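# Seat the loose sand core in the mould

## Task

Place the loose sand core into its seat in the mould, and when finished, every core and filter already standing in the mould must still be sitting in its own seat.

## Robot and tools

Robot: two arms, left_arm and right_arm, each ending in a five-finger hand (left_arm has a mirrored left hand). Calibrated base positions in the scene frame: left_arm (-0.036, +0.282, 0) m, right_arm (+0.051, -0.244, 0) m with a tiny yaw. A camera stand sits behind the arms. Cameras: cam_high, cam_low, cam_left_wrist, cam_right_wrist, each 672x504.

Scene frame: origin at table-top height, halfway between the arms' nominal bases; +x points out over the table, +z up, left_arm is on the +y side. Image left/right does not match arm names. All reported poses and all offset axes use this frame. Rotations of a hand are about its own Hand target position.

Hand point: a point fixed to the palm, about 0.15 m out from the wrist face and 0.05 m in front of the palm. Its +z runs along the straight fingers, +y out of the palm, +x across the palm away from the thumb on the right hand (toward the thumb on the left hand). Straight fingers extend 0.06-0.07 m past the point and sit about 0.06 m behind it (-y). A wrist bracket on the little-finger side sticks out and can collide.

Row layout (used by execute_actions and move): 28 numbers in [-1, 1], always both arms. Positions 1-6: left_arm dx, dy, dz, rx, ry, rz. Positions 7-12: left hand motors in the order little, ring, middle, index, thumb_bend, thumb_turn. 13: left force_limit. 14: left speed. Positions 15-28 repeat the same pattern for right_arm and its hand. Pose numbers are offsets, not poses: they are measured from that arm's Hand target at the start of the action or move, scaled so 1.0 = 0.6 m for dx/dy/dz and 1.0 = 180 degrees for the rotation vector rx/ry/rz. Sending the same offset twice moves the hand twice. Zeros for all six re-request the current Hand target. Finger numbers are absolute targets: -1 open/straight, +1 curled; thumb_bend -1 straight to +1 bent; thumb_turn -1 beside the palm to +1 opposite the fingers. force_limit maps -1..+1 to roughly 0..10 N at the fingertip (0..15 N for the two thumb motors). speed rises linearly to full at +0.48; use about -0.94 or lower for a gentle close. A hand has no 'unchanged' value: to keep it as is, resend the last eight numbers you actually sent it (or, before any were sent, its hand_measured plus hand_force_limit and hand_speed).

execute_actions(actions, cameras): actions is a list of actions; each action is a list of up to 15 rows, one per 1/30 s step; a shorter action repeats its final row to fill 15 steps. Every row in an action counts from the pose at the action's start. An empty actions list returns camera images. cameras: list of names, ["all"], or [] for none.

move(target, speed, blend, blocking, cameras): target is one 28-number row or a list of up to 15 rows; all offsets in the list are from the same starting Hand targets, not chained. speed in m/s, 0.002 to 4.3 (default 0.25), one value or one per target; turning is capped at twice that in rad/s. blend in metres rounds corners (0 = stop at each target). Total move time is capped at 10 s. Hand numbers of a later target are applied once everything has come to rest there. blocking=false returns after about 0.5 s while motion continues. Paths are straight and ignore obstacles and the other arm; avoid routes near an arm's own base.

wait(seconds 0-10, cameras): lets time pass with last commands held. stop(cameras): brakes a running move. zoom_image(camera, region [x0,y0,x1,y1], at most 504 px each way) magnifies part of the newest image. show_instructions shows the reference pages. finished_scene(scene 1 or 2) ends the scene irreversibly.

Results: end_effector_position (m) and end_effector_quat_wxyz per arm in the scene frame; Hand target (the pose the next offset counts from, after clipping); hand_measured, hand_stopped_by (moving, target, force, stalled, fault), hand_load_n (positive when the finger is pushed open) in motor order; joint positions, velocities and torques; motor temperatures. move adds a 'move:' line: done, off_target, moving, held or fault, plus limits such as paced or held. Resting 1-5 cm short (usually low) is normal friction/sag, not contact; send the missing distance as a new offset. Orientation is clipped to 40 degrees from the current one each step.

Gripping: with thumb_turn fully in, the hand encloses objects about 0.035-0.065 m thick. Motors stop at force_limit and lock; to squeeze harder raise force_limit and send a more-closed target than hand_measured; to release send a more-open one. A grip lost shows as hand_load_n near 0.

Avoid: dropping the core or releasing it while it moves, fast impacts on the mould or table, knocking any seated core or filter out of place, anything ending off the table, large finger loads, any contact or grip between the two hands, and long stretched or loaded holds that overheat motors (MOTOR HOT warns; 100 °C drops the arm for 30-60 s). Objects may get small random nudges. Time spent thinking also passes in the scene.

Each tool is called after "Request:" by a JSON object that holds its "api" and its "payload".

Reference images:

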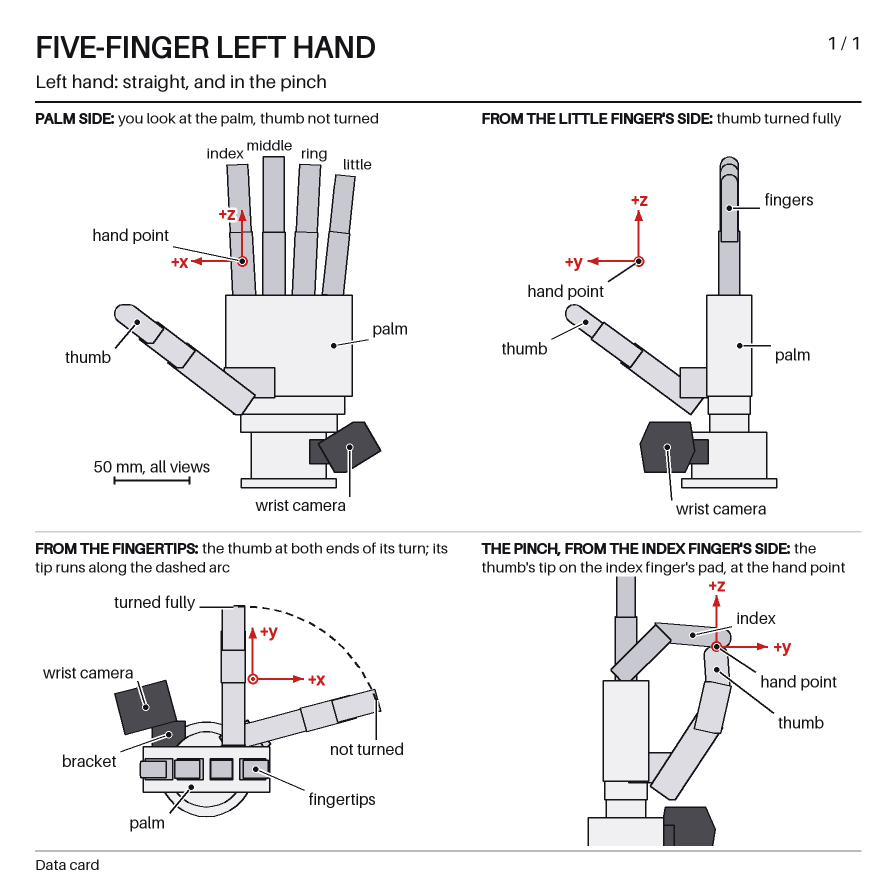

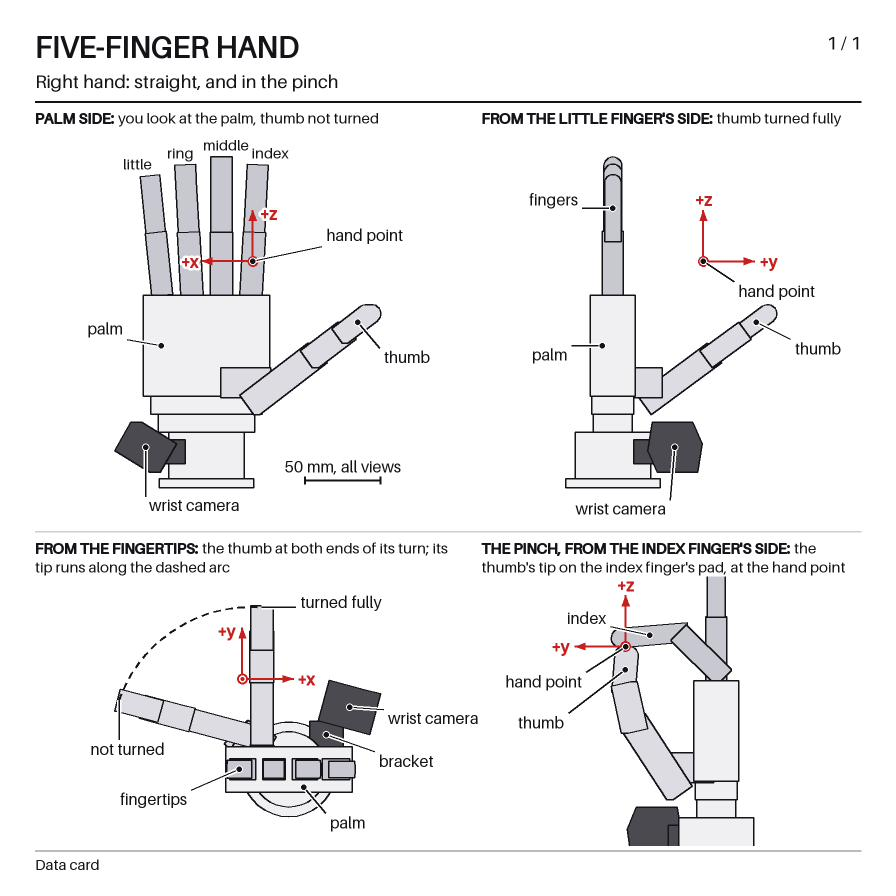

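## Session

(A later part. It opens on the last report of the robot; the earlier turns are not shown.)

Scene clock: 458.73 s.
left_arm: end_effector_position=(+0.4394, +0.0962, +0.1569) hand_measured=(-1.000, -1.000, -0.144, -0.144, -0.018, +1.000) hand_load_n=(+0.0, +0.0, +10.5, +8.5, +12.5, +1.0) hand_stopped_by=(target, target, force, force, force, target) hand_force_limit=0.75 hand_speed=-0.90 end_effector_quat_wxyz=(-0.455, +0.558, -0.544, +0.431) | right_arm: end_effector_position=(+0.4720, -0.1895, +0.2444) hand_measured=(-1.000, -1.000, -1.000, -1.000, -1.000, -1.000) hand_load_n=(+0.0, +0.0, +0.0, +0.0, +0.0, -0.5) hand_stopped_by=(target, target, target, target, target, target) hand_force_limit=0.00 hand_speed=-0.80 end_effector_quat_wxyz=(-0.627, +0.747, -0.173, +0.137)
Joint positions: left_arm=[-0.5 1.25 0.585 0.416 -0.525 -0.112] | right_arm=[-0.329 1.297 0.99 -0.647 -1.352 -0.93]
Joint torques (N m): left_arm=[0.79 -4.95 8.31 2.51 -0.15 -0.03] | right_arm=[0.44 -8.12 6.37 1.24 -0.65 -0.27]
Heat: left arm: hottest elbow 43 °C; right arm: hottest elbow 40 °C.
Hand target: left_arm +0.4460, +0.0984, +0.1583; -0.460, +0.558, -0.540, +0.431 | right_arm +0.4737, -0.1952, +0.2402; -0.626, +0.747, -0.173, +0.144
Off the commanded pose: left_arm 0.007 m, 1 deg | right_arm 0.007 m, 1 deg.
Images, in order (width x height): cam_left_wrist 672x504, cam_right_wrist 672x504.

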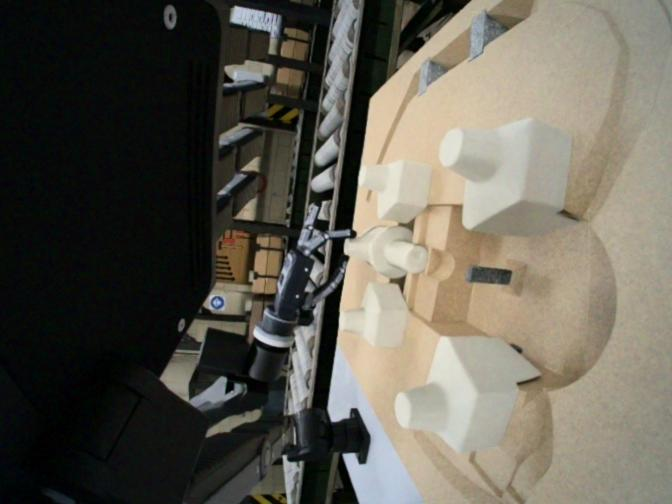

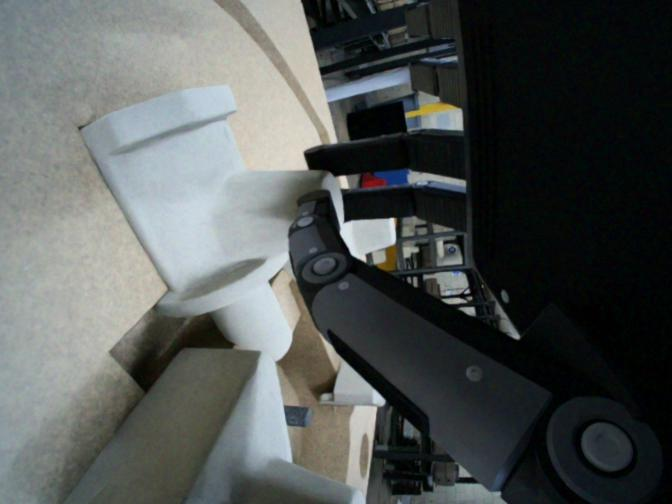

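Request:
{"api": "move", "payload": {"target": [0.018,-0.004,0.085,0.001,-0.022,0,-1,-1,0.4,0.4,0.4,1,0.75,-0.9,0,0,0,0,0,0,-1,-1,-1,-1,-1,-1,0,-0.8], "speed": 0.06, "cameras": ["cam_right_wrist","cam_left_wrist"]}}

Request:
{"api": "zoom_image", "payload": {"camera": "cam_left_wrist", "region": [380, 225, 460, 290]}}

Request:
{"api": "zoom_image", "payload": {"camera": "cam_right_wrist", "region": [40, 100, 340, 400]}}

Scene clock: 462.37 s.
left_arm: end_effector_position=(+0.4376, +0.0984, +0.1596) hand_measured=(-1.000, -1.000, -0.144, -0.144, -0.018, +1.000) hand_load_n=(+0.0, +0.0, +8.5, +8.0, +18.0, +1.5) hand_stopped_by=(target, target, force, force, force, target) hand_force_limit=0.75 hand_speed=-0.90 end_effector_quat_wxyz=(-0.460, +0.551, -0.551, +0.425) | right_arm: end_effector_position=(+0.4720, -0.1895, +0.2444) hand_measured=(-1.000, -1.000, -1.000, -1.000, -1.000, -1.000) hand_load_n=(+0.0, +0.0, +0.0, +0.0, +0.0, +0.0) hand_stopped_by=(target, target, target, target, target, target) hand_force_limit=0.00 hand_speed=-0.80 end_effector_quat_wxyz=(-0.627, +0.747, -0.173, +0.137)
Joint positions: left_arm=[-0.5 1.236 0.588 0.395 -0.525 -0.089] | right_arm=[-0.329 1.297 0.99 -0.647 -1.352 -0.93]
Joint torques (N m): left_arm=[0.09 -9.17 12.22 2 -0.6 0.1] | right_arm=[0.38 -8.12 6.35 1.22 -0.65 -0.26]
Heat: left arm: hottest elbow 43 °C; right arm: hottest elbow 40 °C.
Hand target: left_arm +0.4568, +0.0961, +0.2092; -0.479, +0.542, -0.525, +0.449 | right_arm +0.4737, -0.1952, +0.2402; -0.626, +0.747, -0.173, +0.144
Off the commanded pose: left_arm 0.053 m, 5 deg | right_arm 0.007 m, 1 deg.
move: off_target (left_arm)
Images, in order (width x height): cam_left_wrist 672x504, cam_right_wrist 672x504.

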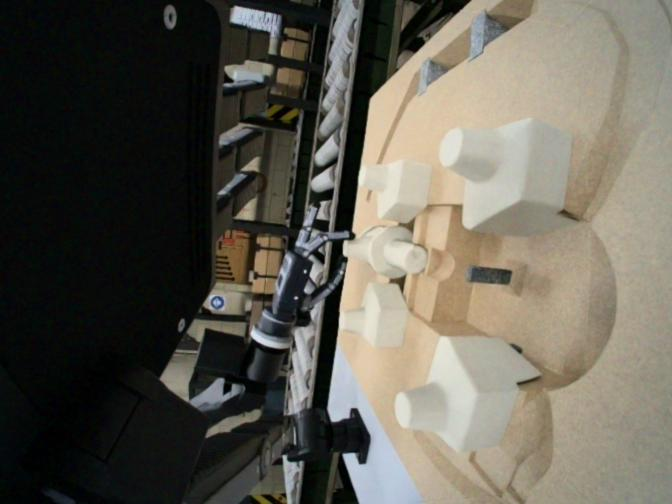

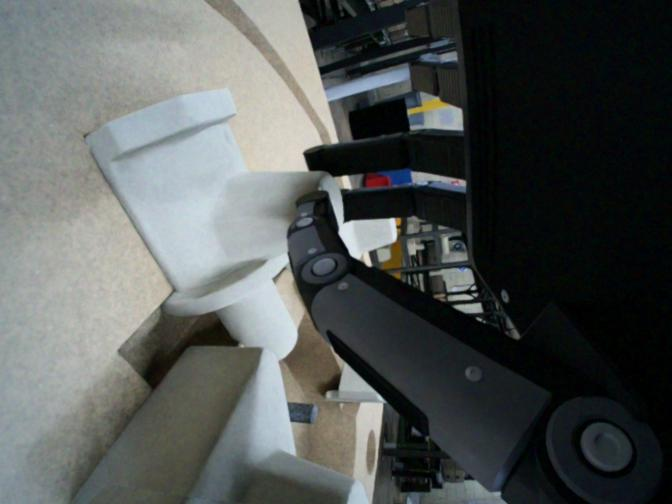

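Scaled by 6.300 from the camera's 672x504 image, which has a finer 960x720 frame.

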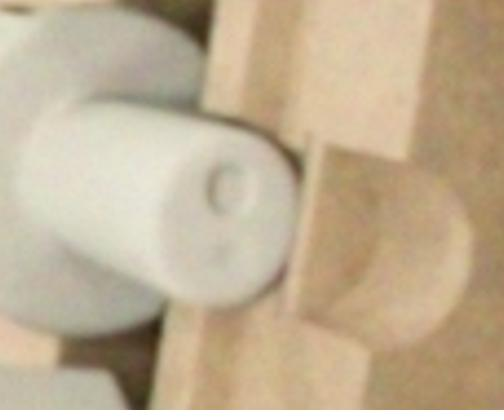

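Scaled by 1.680 from the camera's 672x504 image, which has a finer 960x720 frame.

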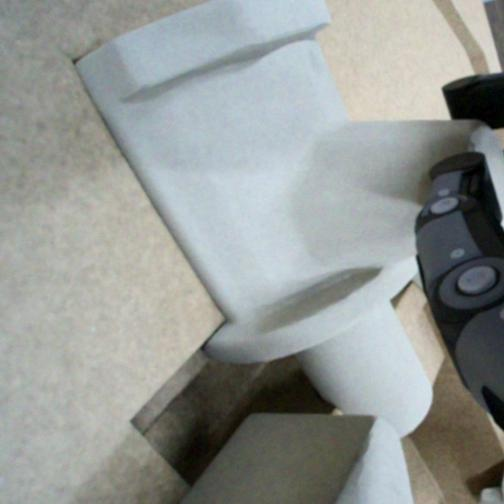

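Request:
{"api": "move", "payload": {"target": [0.003,0.0,0.03,0.0,-0.003,0,-1,-1,0.4,0.4,0.4,1,0.75,-0.9,0,0,0,0,0,0,-1,-1,-1,-1,-1,-1,0,-0.8], "speed": 0.06, "cameras": ["cam_left_wrist"]}}

Request:
{"api": "zoom_image", "payload": {"camera": "cam_left_wrist", "region": [380, 225, 460, 290]}}

Scene clock: 465.67 s.
left_arm: end_effector_position=(+0.4377, +0.0986, +0.1611) hand_measured=(-1.000, -1.000, -0.144, -0.144, -0.018, +1.000) hand_load_n=(+0.0, +0.0, +7.5, +8.5, +12.5, +1.0) hand_stopped_by=(target, target, force, force, force, target) hand_force_limit=0.75 hand_speed=-0.90 end_effector_quat_wxyz=(-0.458, +0.551, -0.560, +0.415) | right_arm: end_effector_position=(+0.4720, -0.1895, +0.2444) hand_measured=(-1.000, -1.000, -1.000, -1.000, -1.000, -1.000) hand_load_n=(+0.0, +0.0, +0.0, +0.0, +0.0, +0.0) hand_stopped_by=(target, target, target, target, target, target) hand_force_limit=0.00 hand_speed=-0.80 end_effector_quat_wxyz=(-0.627, +0.747, -0.173, +0.137)
Joint positions: left_arm=[-0.5 1.229 0.606 0.348 -0.524 -0.083] | right_arm=[-0.329 1.297 0.99 -0.647 -1.352 -0.93]
Joint velocities: left_arm=[within noise] | right_arm=[-0.024 -0.044 -0.002 -0.002 -0.066 -0.051]
Joint torques (N m): left_arm=[0.79 -10.75 12.92 2.32 -0.65 0.12] | right_arm=[0.38 -8.12 6.35 1.24 -0.65 -0.26]
Heat: left arm: hottest elbow 43 °C; right arm: hottest elbow 40 °C.
Hand target: left_arm +0.4586, +0.0960, +0.2275; -0.481, +0.540, -0.522, +0.452 | right_arm +0.4737, -0.1952, +0.2402; -0.626, +0.747, -0.173, +0.144
Off the commanded pose: left_arm 0.069 m, 7 deg | right_arm 0.007 m, 1 deg.
move: off_target (left_arm)
Images, in order (width x height): cam_left_wrist 672x504.

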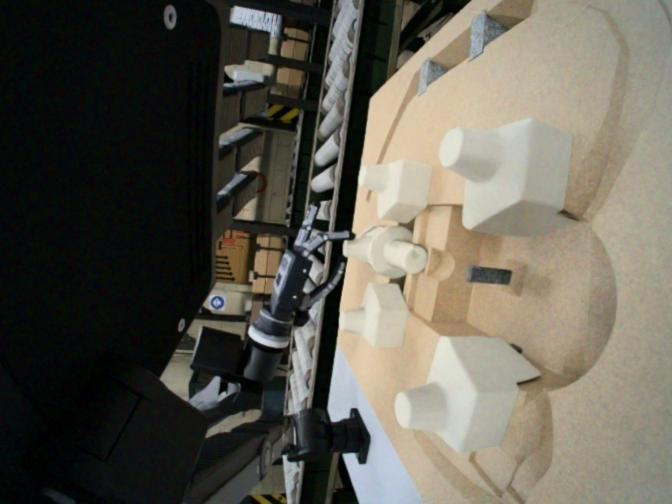

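Scaled by 6.300 from the camera's 672x504 image, which has a finer 960x720 frame.

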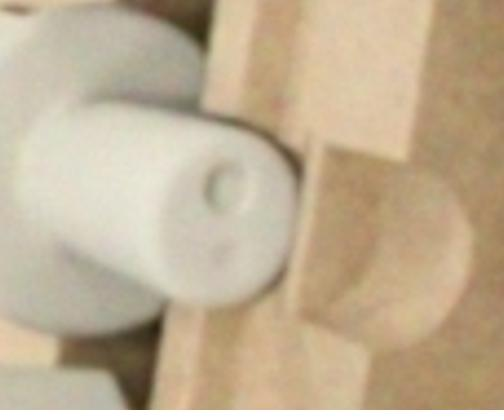

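Request:
{"api": "move", "payload": {"target": [0.003,0.0,0.025,0.0,-0.003,0,-1,-1,0.4,0.4,0.4,1,0.75,-0.9,0,0,0,0,0,0,-1,-1,-1,-1,-1,-1,0,-0.8], "speed": 0.06, "cameras": ["cam_left_wrist","cam_right_wrist"]}}

Request:
{"api": "zoom_image", "payload": {"camera": "cam_left_wrist", "region": [380, 225, 460, 290]}}

Request:
{"api": "zoom_image", "payload": {"camera": "cam_right_wrist", "region": [40, 100, 340, 400]}}

Scene clock: 469.03 s.
left_arm: end_effector_position=(+0.4486, +0.0958, +0.2289) hand_measured=(-1.000, -1.000, -0.144, -0.144, -0.016, +1.000) hand_load_n=(-0.5, -0.5, +0.0, +0.0, +0.0, +0.0) hand_stopped_by=(target, target, force, force, force, target) hand_force_limit=0.75 hand_speed=-0.90 end_effector_quat_wxyz=(-0.477, +0.540, -0.524, +0.454) | right_arm: end_effector_position=(+0.4720, -0.1895, +0.2444) hand_measured=(-1.000, -1.000, -1.000, -1.000, -1.000, -1.000) hand_load_n=(+0.0, +0.0, +0.0, +0.0, -0.5, -0.5) hand_stopped_by=(target, target, target, target, target, target) hand_force_limit=0.00 hand_speed=-0.80 end_effector_quat_wxyz=(-0.627, +0.747, -0.173, +0.137)
Joint positions: left_arm=[-0.499 1.151 0.668 0.328 -0.532 -0.069] | right_arm=[-0.329 1.297 0.99 -0.647 -1.352 -0.93]
Joint torques (N m): left_arm=[0.79 -4.54 11.22 1.88 -0.09 0.05] | right_arm=[0.44 -8.12 6.37 1.22 -0.65 -0.27]
Heat: left arm: hottest elbow 43 °C; right arm: hottest elbow 40 °C.
Hand target: left_arm +0.4604, +0.0960, +0.2423; -0.484, +0.537, -0.520, +0.454 | right_arm +0.4737, -0.1952, +0.2402; -0.626, +0.747, -0.173, +0.144
Off the commanded pose: left_arm 0.018 m, 1 deg | right_arm 0.007 m, 1 deg.
move: off_target (left_arm)
Images, in order (width x height): cam_left_wrist 672x504, cam_right_wrist 672x504.

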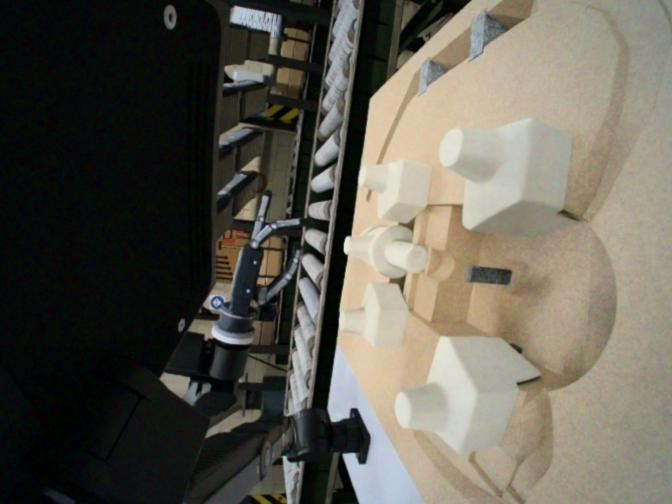

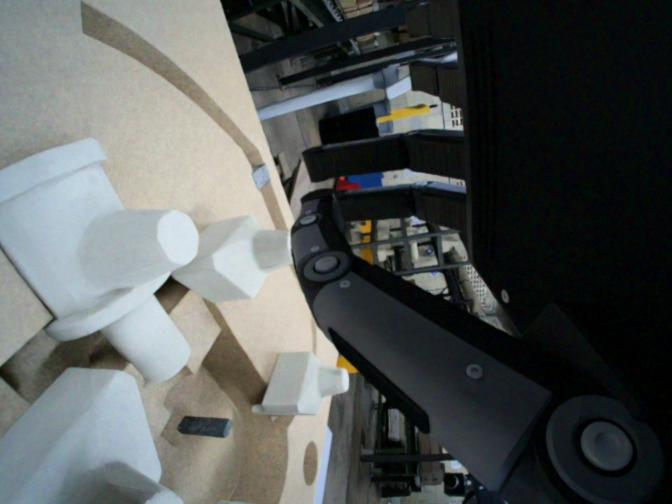

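Scaled by 6.300 from the camera's 672x504 image, which has a finer 960x720 frame.

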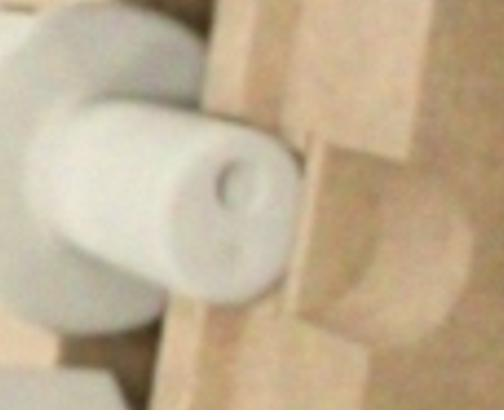

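Scaled by 1.680 from the camera's 672x504 image, which has a finer 960x720 frame.

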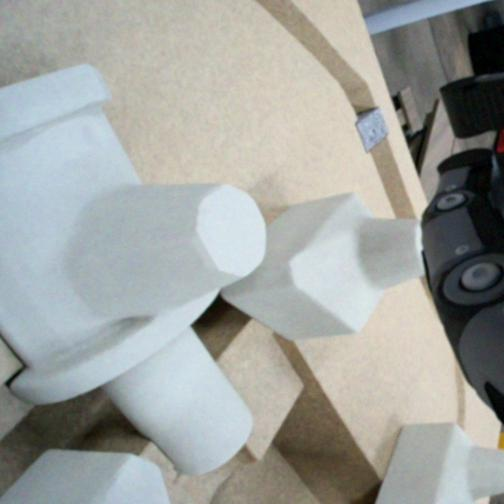

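Request:
{"api": "move", "payload": {"target": [[0.0,0.0,0.02,0,0,0,1,1,1,1,-1,-1,0.3,0.2,0,0,0,0,0,0,-1,-1,-1,-1,-1,-1,0,-0.8],[0.02,0.004,-0.05,0,0.006,0,1,1,1,1,-1,-1,0.3,0.2,0,0,0,0,0,0,-1,-1,-1,-1,-1,-1,0,-0.8]], "speed": 0.1, "cameras": ["cam_left_wrist","cam_right_wrist","cam_low"]}}

Scene clock: 486.60 s.
left_arm: end_effector_position=(+0.4640, +0.0958, +0.2059) hand_measured=(+1.000, +1.000, +1.000, +0.362, -1.000, -1.000) hand_load_n=(+0.0, +0.0, +0.0, +0.0, +0.0, +0.0) hand_stopped_by=(target, target, target, force, target, target) hand_force_limit=0.30 hand_speed=0.20 end_effector_quat_wxyz=(-0.473, +0.543, -0.533, +0.444) | right_arm: end_effector_position=(+0.4720, -0.1895, +0.2444) hand_measured=(-1.000, -1.000, -1.000, -1.000, -1.000, -1.000) hand_load_n=(+0.0, +0.0, +0.0, +0.0, +0.0, -0.5) hand_stopped_by=(target, target, target, target, target, target) hand_force_limit=0.00 hand_speed=-0.80 end_effector_quat_wxyz=(-0.627, +0.747, -0.173, +0.137)
Joint positions: left_arm=[-0.477 1.228 0.677 0.37 -0.509 -0.067] | right_arm=[-0.329 1.297 0.99 -0.647 -1.352 -0.93]
Joint torques (N m): left_arm=[0.73 -5.83 8.87 3.06 -0.09 -0.04] | right_arm=[0.44 -8.12 6.35 1.24 -0.65 -0.26]
Heat: left arm: hottest elbow 43 °C; right arm: hottest elbow 39 °C.
Hand target: left_arm +0.4724, +0.0984, +0.2123; -0.479, +0.542, -0.525, +0.449 | right_arm +0.4737, -0.1952, +0.2402; -0.626, +0.747, -0.173, +0.144
Off the commanded pose: left_arm 0.011 m, 1 deg | right_arm 0.007 m, 1 deg.
move: off_target (left_arm)
Images, in order (width x height): cam_low 672x504, cam_left_wrist 672x504, cam_right_wrist 672x504.

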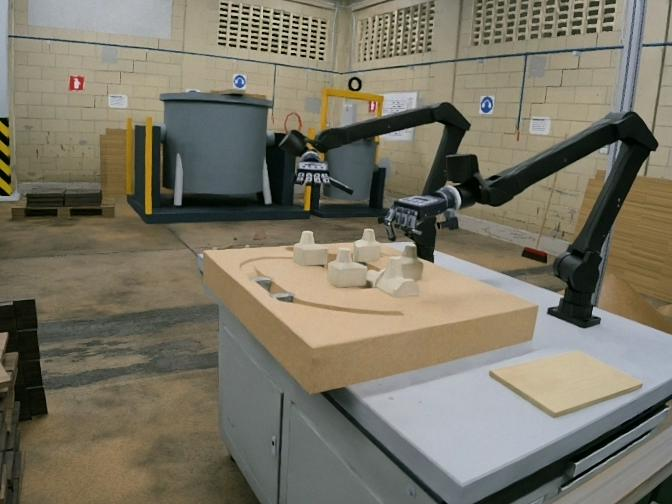

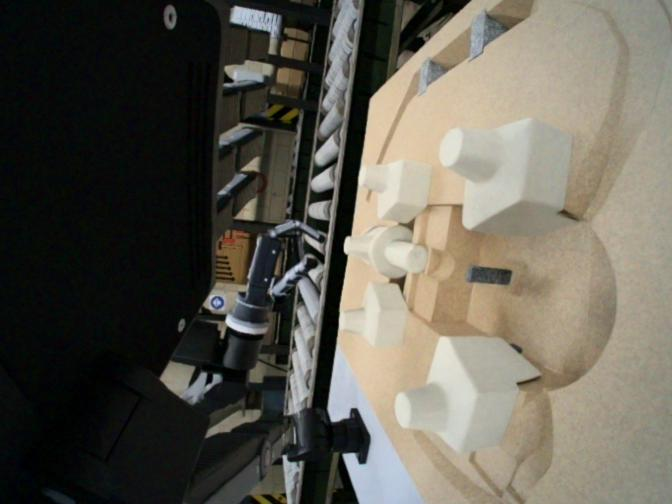

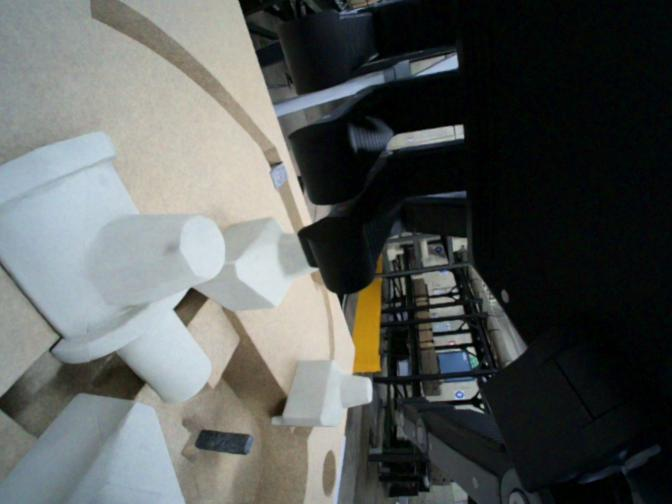

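Request:
{"api": "move", "payload": {"target": [0.0,0.0,-0.04,0,0,0,1,1,1,0.98,-1,-1,0.3,0.2,0,0,0,0,0,0,-1,-1,-1,-1,-1,-1,0,-0.8], "speed": 0.08, "cameras": ["cam_right_wrist"]}}

Scene clock: 489.17 s.
left_arm: end_effector_position=(+0.4698, +0.0927, +0.1948) hand_measured=(+1.000, +1.000, +1.000, +0.980, -1.000, -1.000) hand_load_n=(+0.0, +0.0, +0.5, +0.0, +0.0, +0.0) hand_stopped_by=(target, target, target, target, target, target) hand_force_limit=0.30 hand_speed=0.20 end_effector_quat_wxyz=(-0.476, +0.541, -0.526, +0.453) | right_arm: end_effector_position=(+0.4720, -0.1895, +0.2444) hand_measured=(-1.000, -1.000, -1.000, -1.000, -1.000, -1.000) hand_load_n=(+0.0, +0.0, -0.5, +0.0, +0.0, -0.5) hand_stopped_by=(target, target, target, target, target, target) hand_force_limit=0.00 hand_speed=-0.80 end_effector_quat_wxyz=(-0.627, +0.747, -0.173, +0.137)
Joint positions: left_arm=[-0.477 1.272 0.661 0.453 -0.509 -0.067] | right_arm=[-0.329 1.297 0.99 -0.647 -1.352 -0.93]
Joint torques (N m): left_arm=[0.67 -6.01 7.34 3 0.04 -0.04] | right_arm=[0.38 -8.12 6.35 1.22 -0.65 -0.27]
Heat: left arm: hottest elbow 43 °C; right arm: hottest elbow 39 °C.
Hand target: left_arm +0.4724, +0.0984, +0.1883; -0.479, +0.542, -0.525, +0.449 | right_arm +0.4737, -0.1952, +0.2402; -0.626, +0.747, -0.173, +0.144
Off the commanded pose: left_arm 0.009 m, 1 deg | right_arm 0.007 m, 1 deg.
move: done
Images, in order (width x height): cam_right_wrist 672x504.

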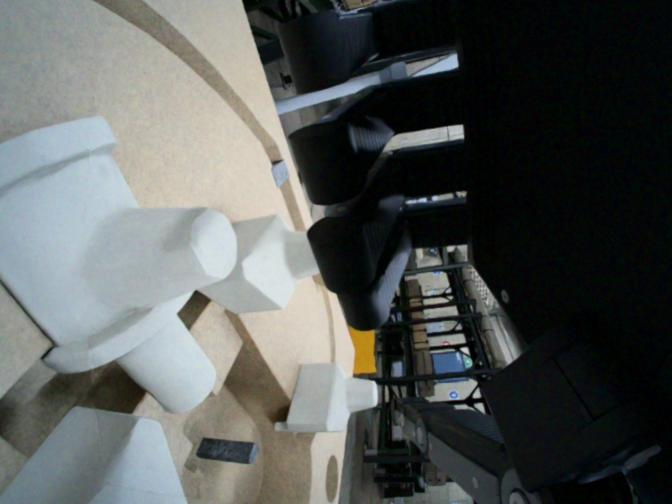

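Request:
{"api": "move", "payload": {"target": [[0.0,0.008,0.0,0,0,0,1,1,1,0.98,-1,-1,0.3,0.2,0,0,0,0,0,0,-1,-1,-1,-1,-1,-1,0,-0.8],[0.0,0.008,-0.04,0,0,0,1,1,1,0.98,-1,-1,0.3,0.2,0,0,0,0,0,0,-1,-1,-1,-1,-1,-1,0,-0.8]], "speed": 0.06, "blend": 0.003, "cameras": ["cam_right_wrist","cam_left_wrist"]}}

Scene clock: 494.63 s.
left_arm: end_effector_position=(+0.4704, +0.0974, +0.1705) hand_measured=(+1.000, +1.000, +1.000, +0.980, -1.000, -1.000) hand_load_n=(+0.0, +0.0, +0.0, +0.5, +0.0, +0.0) hand_stopped_by=(target, target, target, target, target, target) hand_force_limit=0.30 hand_speed=0.20 end_effector_quat_wxyz=(-0.475, +0.541, -0.525, +0.453) | right_arm: end_effector_position=(+0.4720, -0.1895, +0.2444) hand_measured=(-1.000, -1.000, -1.000, -1.000, -1.000, -1.000) hand_load_n=(+0.0, +0.0, +0.0, +0.0, +0.0, +0.0) hand_stopped_by=(target, target, target, target, target, target) hand_force_limit=0.00 hand_speed=-0.80 end_effector_quat_wxyz=(-0.627, +0.747, -0.173, +0.137)
Joint positions: left_arm=[-0.465 1.32 0.623 0.539 -0.498 -0.067] | right_arm=[-0.329 1.297 0.99 -0.647 -1.352 -0.93]
Joint torques (N m): left_arm=[1.26 -5.71 6.79 2.93 -0.03 0.01] | right_arm=[0.44 -8.12 6.37 1.24 -0.65 -0.26]
Heat: left arm: hottest elbow 42 °C; right arm: hottest elbow 39 °C.
Hand target: left_arm +0.4724, +0.1032, +0.1644; -0.479, +0.542, -0.525, +0.449 | right_arm +0.4737, -0.1952, +0.2402; -0.626, +0.747, -0.173, +0.144
Off the commanded pose: left_arm 0.009 m, 1 deg | right_arm 0.007 m, 1 deg.
move: done; blend cut to 0.0024 m at target 1
Images, in order (width x height): cam_left_wrist 672x504, cam_right_wrist 672x504.

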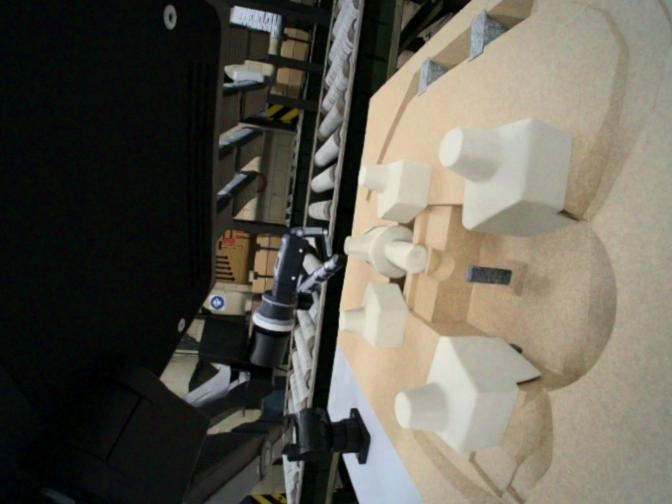

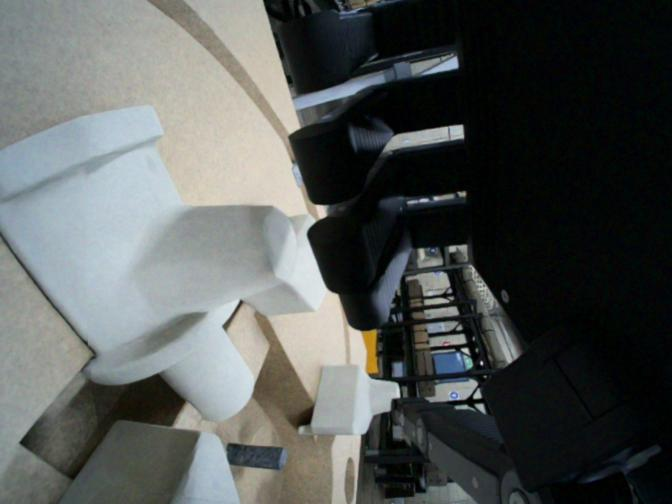

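Request:
{"api": "move", "payload": {"target": [0.0,0.0,-0.035,0,0,0,1,1,1,0.98,-1,-1,0.3,0.2,0,0,0,0,0,0,-1,-1,-1,-1,-1,-1,0,-0.8], "speed": 0.05, "cameras": ["cam_right_wrist","cam_left_wrist"]}}

Request:
{"api": "zoom_image", "payload": {"camera": "cam_left_wrist", "region": [380, 225, 460, 290]}}

Scene clock: 496.87 s.
left_arm: end_effector_position=(+0.4709, +0.0970, +0.1501) hand_measured=(+1.000, +1.000, +1.000, +0.980, -1.000, -1.000) hand_load_n=(+0.0, +0.0, +0.0, +0.0, +0.0, +0.0) hand_stopped_by=(target, target, target, target, target, target) hand_force_limit=0.30 hand_speed=0.20 end_effector_quat_wxyz=(-0.475, +0.541, -0.525, +0.454) | right_arm: end_effector_position=(+0.4720, -0.1895, +0.2444) hand_measured=(-1.000, -1.000, -1.000, -1.000, -1.000, -1.000) hand_load_n=(+0.0, +0.0, +0.0, +0.0, +0.0, -0.5) hand_stopped_by=(target, target, target, target, target, target) hand_force_limit=0.00 hand_speed=-0.80 end_effector_quat_wxyz=(-0.627, +0.747, -0.173, +0.137)
Joint positions: left_arm=[-0.465 1.373 0.599 0.618 -0.497 -0.067] | right_arm=[-0.329 1.297 0.99 -0.647 -1.352 -0.93]
Joint torques (N m): left_arm=[0.5 -6.3 6.35 3.03 -0.06 0.01] | right_arm=[0.44 -8.12 6.35 1.24 -0.65 -0.26]
Heat: left arm: hottest elbow 41 °C; right arm: hottest elbow 39 °C.
Hand target: left_arm +0.4724, +0.1031, +0.1434; -0.479, +0.542, -0.525, +0.449 | right_arm +0.4737, -0.1952, +0.2402; -0.626, +0.747, -0.173, +0.144
Off the commanded pose: left_arm 0.009 m, 1 deg | right_arm 0.007 m, 1 deg.
move: done
Images, in order (width x height): cam_left_wrist 672x504, cam_right_wrist 672x504.

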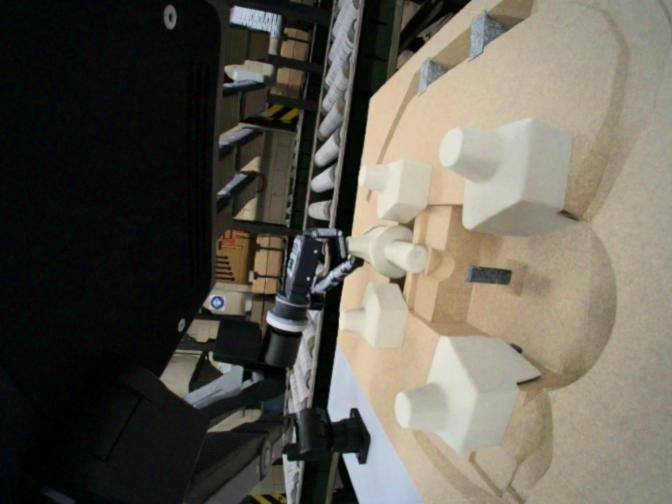

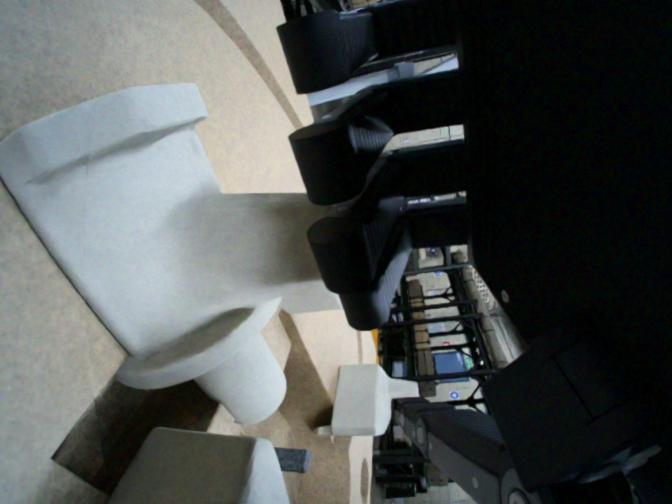

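Scaled by 6.300 from the camera's 672x504 image, which has a finer 960x720 frame.

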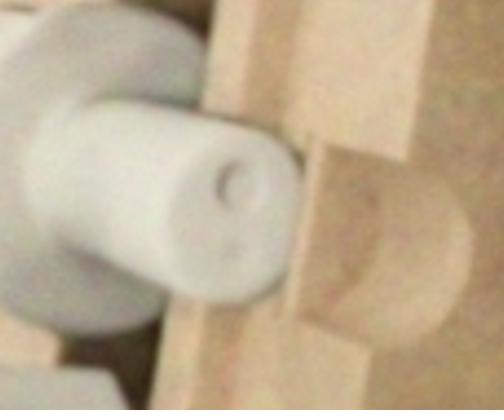

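Request:
{"api": "move", "payload": {"target": [0.0,0.0,-0.03,0,0,0,1,1,1,0.98,-1,-1,0.3,0.2,0,0,0,0,0,0,-1,-1,-1,-1,-1,-1,0,-0.8], "speed": 0.04, "cameras": ["cam_right_wrist","cam_left_wrist"]}}

Request:
{"api": "zoom_image", "payload": {"camera": "cam_left_wrist", "region": [380, 225, 460, 290]}}

Scene clock: 499.53 s.
left_arm: end_effector_position=(+0.4735, +0.0957, +0.1487) hand_measured=(+1.000, +1.000, +1.000, +0.980, -1.000, -1.000) hand_load_n=(+0.0, +0.0, +0.0, -3.5, +0.0, +0.0) hand_stopped_by=(target, target, target, target, target, target) hand_force_limit=0.30 hand_speed=0.20 end_effector_quat_wxyz=(-0.480, +0.537, -0.513, +0.467) | right_arm: end_effector_position=(+0.4720, -0.1895, +0.2444) hand_measured=(-1.000, -1.000, -1.000, -1.000, -1.000, -1.000) hand_load_n=(+0.0, +0.0, +0.0, +0.0, +0.0, -0.5) hand_stopped_by=(target, target, target, target, target, target) hand_force_limit=0.00 hand_speed=-0.80 end_effector_quat_wxyz=(-0.627, +0.747, -0.173, +0.137)
Joint positions: left_arm=[-0.465 1.4 0.585 0.698 -0.497 -0.067] | right_arm=[-0.329 1.297 0.99 -0.647 -1.352 -0.93]
Joint torques (N m): left_arm=[1.44 -4.31 5.65 2.48 -0.04 -0.02] | right_arm=[0.38 -8.12 6.35 1.24 -0.65 -0.27]
Heat: left arm: hottest elbow 41 °C; right arm: hottest elbow 39 °C.
Hand target: left_arm +0.4723, +0.1032, +0.1253; -0.479, +0.542, -0.525, +0.449 | right_arm +0.4737, -0.1952, +0.2402; -0.626, +0.747, -0.173, +0.144
Off the commanded pose: left_arm 0.025 m, 3 deg | right_arm 0.007 m, 1 deg.
move: off_target (left_arm)
Images, in order (width x height): cam_left_wrist 672x504, cam_right_wrist 672x504.

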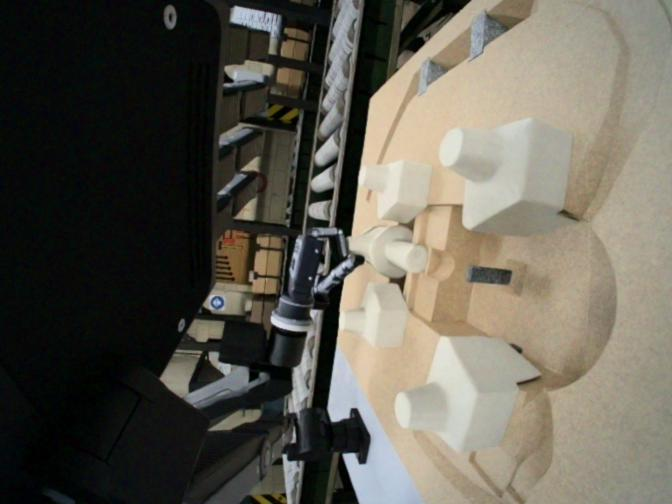

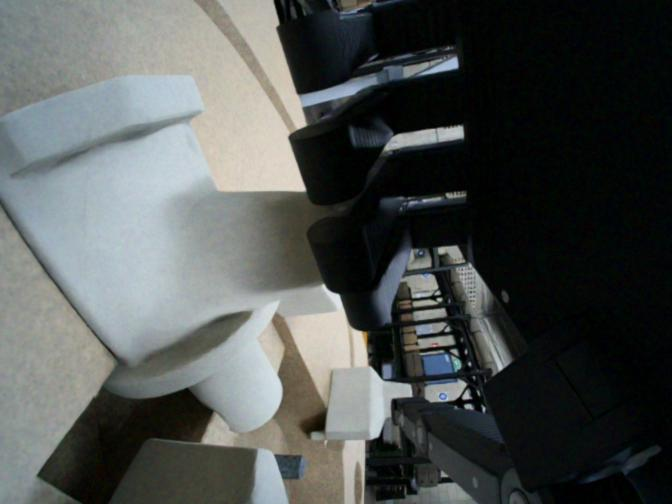

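Scaled by 6.300 from the camera's 672x504 image, which has a finer 960x720 frame.

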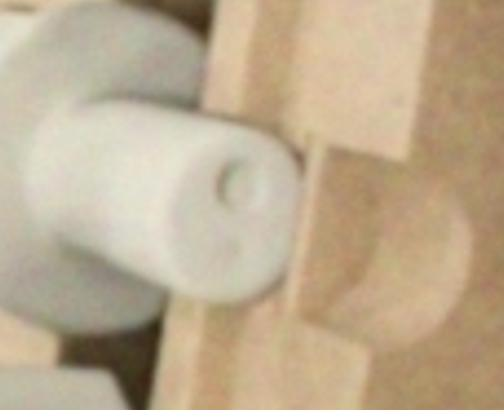

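Request:
{"api": "move", "payload": {"target": [0.0,0.0,-0.05,0,0,0,1,1,1,0.98,-1,-1,0.3,0.2,0,0,0,0,0,0,-1,-1,-1,-1,-1,-1,0,-0.8], "speed": 0.04, "cameras": ["cam_right_wrist","cam_left_wrist"]}}

Request:
{"api": "zoom_image", "payload": {"camera": "cam_left_wrist", "region": [380, 225, 460, 290]}}

Scene clock: 502.07 s.
left_arm: end_effector_position=(+0.4766, +0.0948, +0.1505) hand_measured=(+1.000, +1.000, +1.000, +0.980, -1.000, -1.000) hand_load_n=(+0.0, +0.0, -2.5, -7.0, +0.0, +0.0) hand_stopped_by=(target, target, target, target, target, target) hand_force_limit=0.30 hand_speed=0.20 end_effector_quat_wxyz=(-0.488, +0.530, -0.488, +0.493) | right_arm: end_effector_position=(+0.4720, -0.1895, +0.2444) hand_measured=(-1.000, -1.000, -1.000, -1.000, -1.000, -1.000) hand_load_n=(+0.0, +0.0, +0.0, +0.0, +0.0, +0.0) hand_stopped_by=(target, target, target, target, target, target) hand_force_limit=0.00 hand_speed=-0.80 end_effector_quat_wxyz=(-0.627, +0.747, -0.173, +0.137)
Joint positions: left_arm=[-0.465 1.443 0.561 0.839 -0.5 -0.067] | right_arm=[-0.329 1.297 0.99 -0.647 -1.352 -0.93]
Joint torques (N m): left_arm=[0.67 -2.37 4.63 1.06 0.09 -0.04] | right_arm=[0.44 -8.12 6.35 1.22 -0.65 -0.27]
Heat: left arm: hottest elbow 40 °C; right arm: hottest elbow 39 °C.
Hand target: left_arm +0.4723, +0.1032, +0.0953; -0.479, +0.542, -0.525, +0.449 | right_arm +0.4737, -0.1952, +0.2402; -0.626, +0.747, -0.173, +0.144
Off the commanded pose: left_arm 0.056 m, 7 deg | right_arm 0.007 m, 1 deg.
move: off_target (left_arm)
Images, in order (width x height): cam_left_wrist 672x504, cam_right_wrist 672x504.

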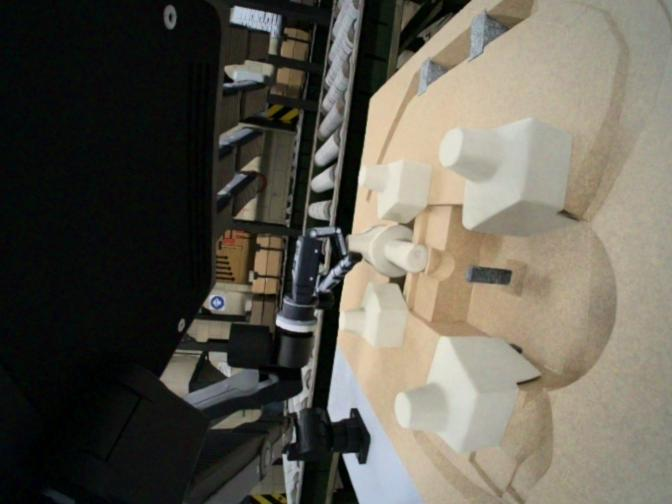

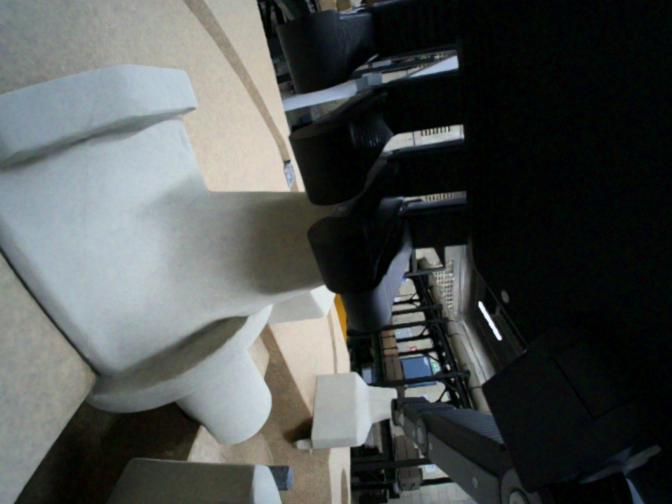

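Scaled by 6.300 from the camera's 672x504 image, which has a finer 960x720 frame.

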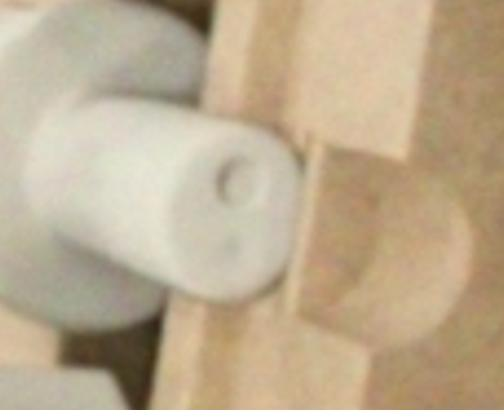

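Request:
{"api": "move", "payload": {"target": [[0.0,-0.005,0.09,0,0,0,1,1,1,0.98,-1,-1,0.3,0.2,0,0,0,0,0,0,-1,-1,-1,-1,-1,-1,0,-0.8],[-0.02,-0.005,0.2,0,0,0,-1,-1,-0.5,-0.5,-0.2,-1,0.3,0.2,0,0,0,0,0,0,-1,-1,-1,-1,-1,-1,0,-0.8]], "speed": [0.1,0.2], "cameras": ["cam_right_wrist","cam_left_wrist","cam_high","cam_low"]}}

Request:
{"api": "zoom_image", "payload": {"camera": "cam_left_wrist", "region": [335, 200, 475, 300]}}

Request:
{"api": "zoom_image", "payload": {"camera": "cam_low", "region": [330, 230, 440, 310]}}

Request:
{"api": "zoom_image", "payload": {"camera": "cam_high", "region": [290, 220, 390, 310]}}

Scene clock: 510.57 s.
left_arm: end_effector_position=(+0.4511, +0.1100, +0.1999) hand_measured=(-1.000, -1.000, -0.500, -0.500, -0.200, -1.000) hand_load_n=(+0.0, +0.0, +0.0, +0.0, +0.0, -0.5) hand_stopped_by=(target, target, target, target, target, target) hand_force_limit=0.30 hand_speed=0.20 end_effector_quat_wxyz=(-0.478, +0.546, -0.527, +0.442) | right_arm: end_effector_position=(+0.4720, -0.1895, +0.2444) hand_measured=(-1.000, -1.000, -1.000, -1.000, -1.000, -1.000) hand_load_n=(+0.0, +0.0, +0.0, +0.0, +0.0, +0.0) hand_stopped_by=(target, target, target, target, target, target) hand_force_limit=0.00 hand_speed=-0.80 end_effector_quat_wxyz=(-0.627, +0.747, -0.173, +0.137)
Joint positions: left_arm=[-0.466 1.19 0.625 0.387 -0.516 -0.067] | right_arm=[-0.329 1.297 0.99 -0.647 -1.352 -0.93]
Joint torques (N m): left_arm=[-0.38 -5.54 11.11 1.77 -0.19 -0.03] | right_arm=[0.44 -8.12 6.35 1.22 -0.65 -0.27]
Motor temperatures (°C): left_arm=[22 26 39 23 23 23] | right_arm=[20 26 39 19 23 22]
Heat: left arm: hottest elbow 39 °C; right arm: hottest elbow 39 °C.
Hand target: left_arm +0.4604, +0.1001, +0.2153; -0.479, +0.542, -0.525, +0.449 | right_arm +0.4737, -0.1952, +0.2402; -0.626, +0.747, -0.173, +0.144
Off the commanded pose: left_arm 0.020 m, 1 deg | right_arm 0.007 m, 1 deg.
move: off_target (left_arm); target 2's new numbers were sent with left_arm's hand 0.020 m and 1 deg from that target

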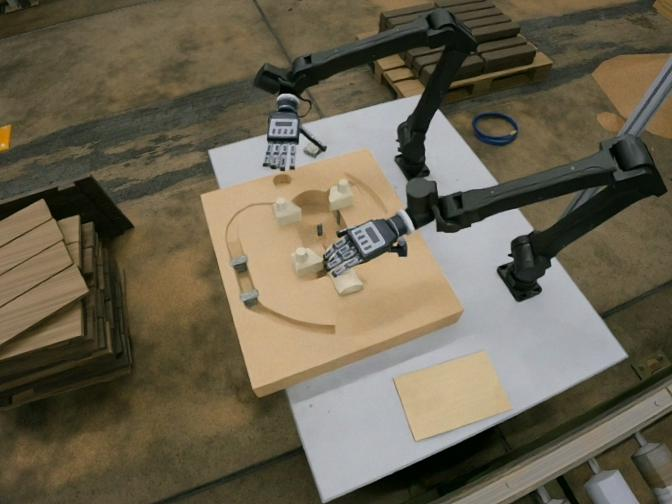

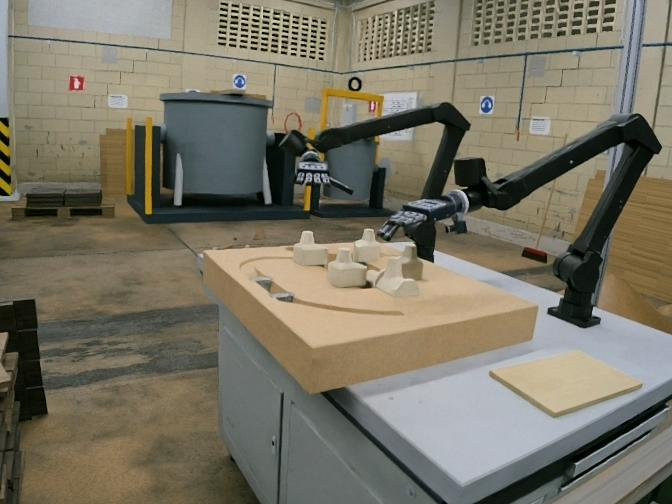

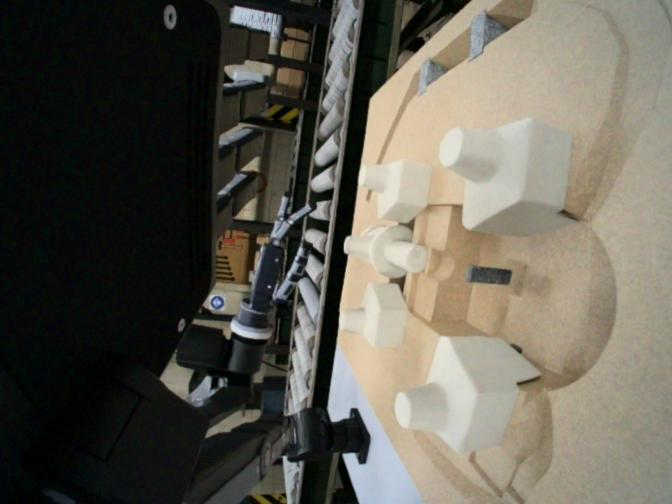

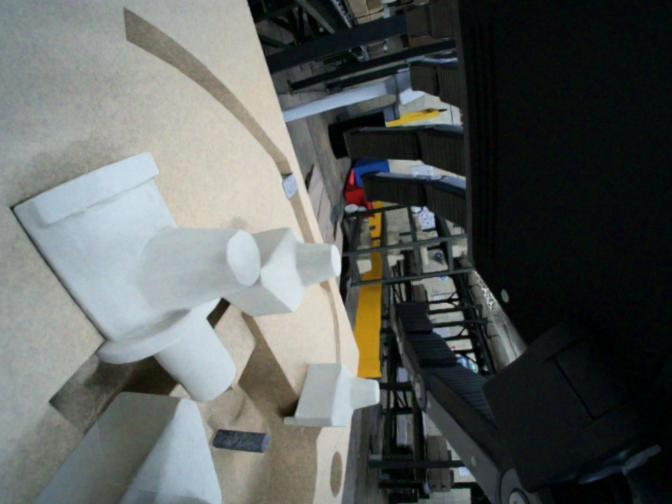

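Scaled by 3.600 from the camera's 672x504 image, which has a finer 960x720 frame.

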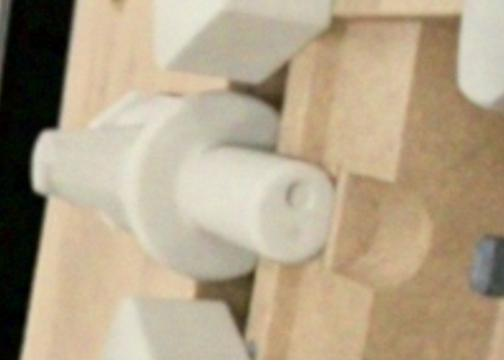

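Scaled by 4.582.

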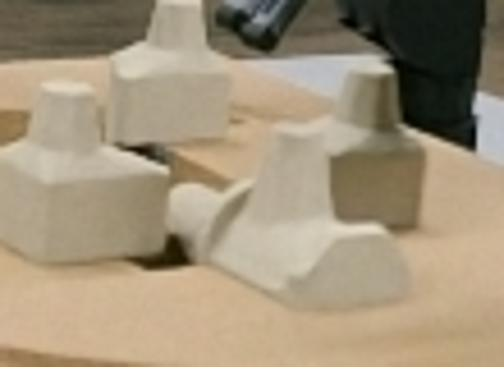

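Scaled by 5.040.

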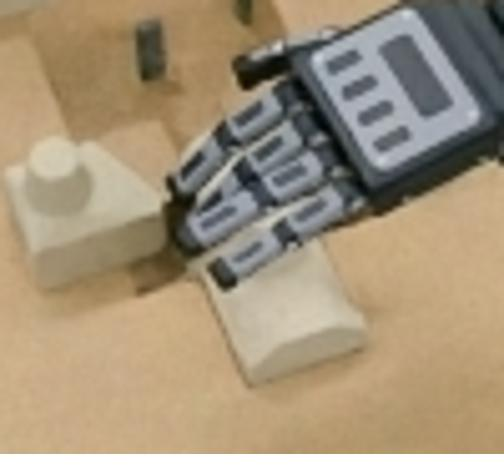

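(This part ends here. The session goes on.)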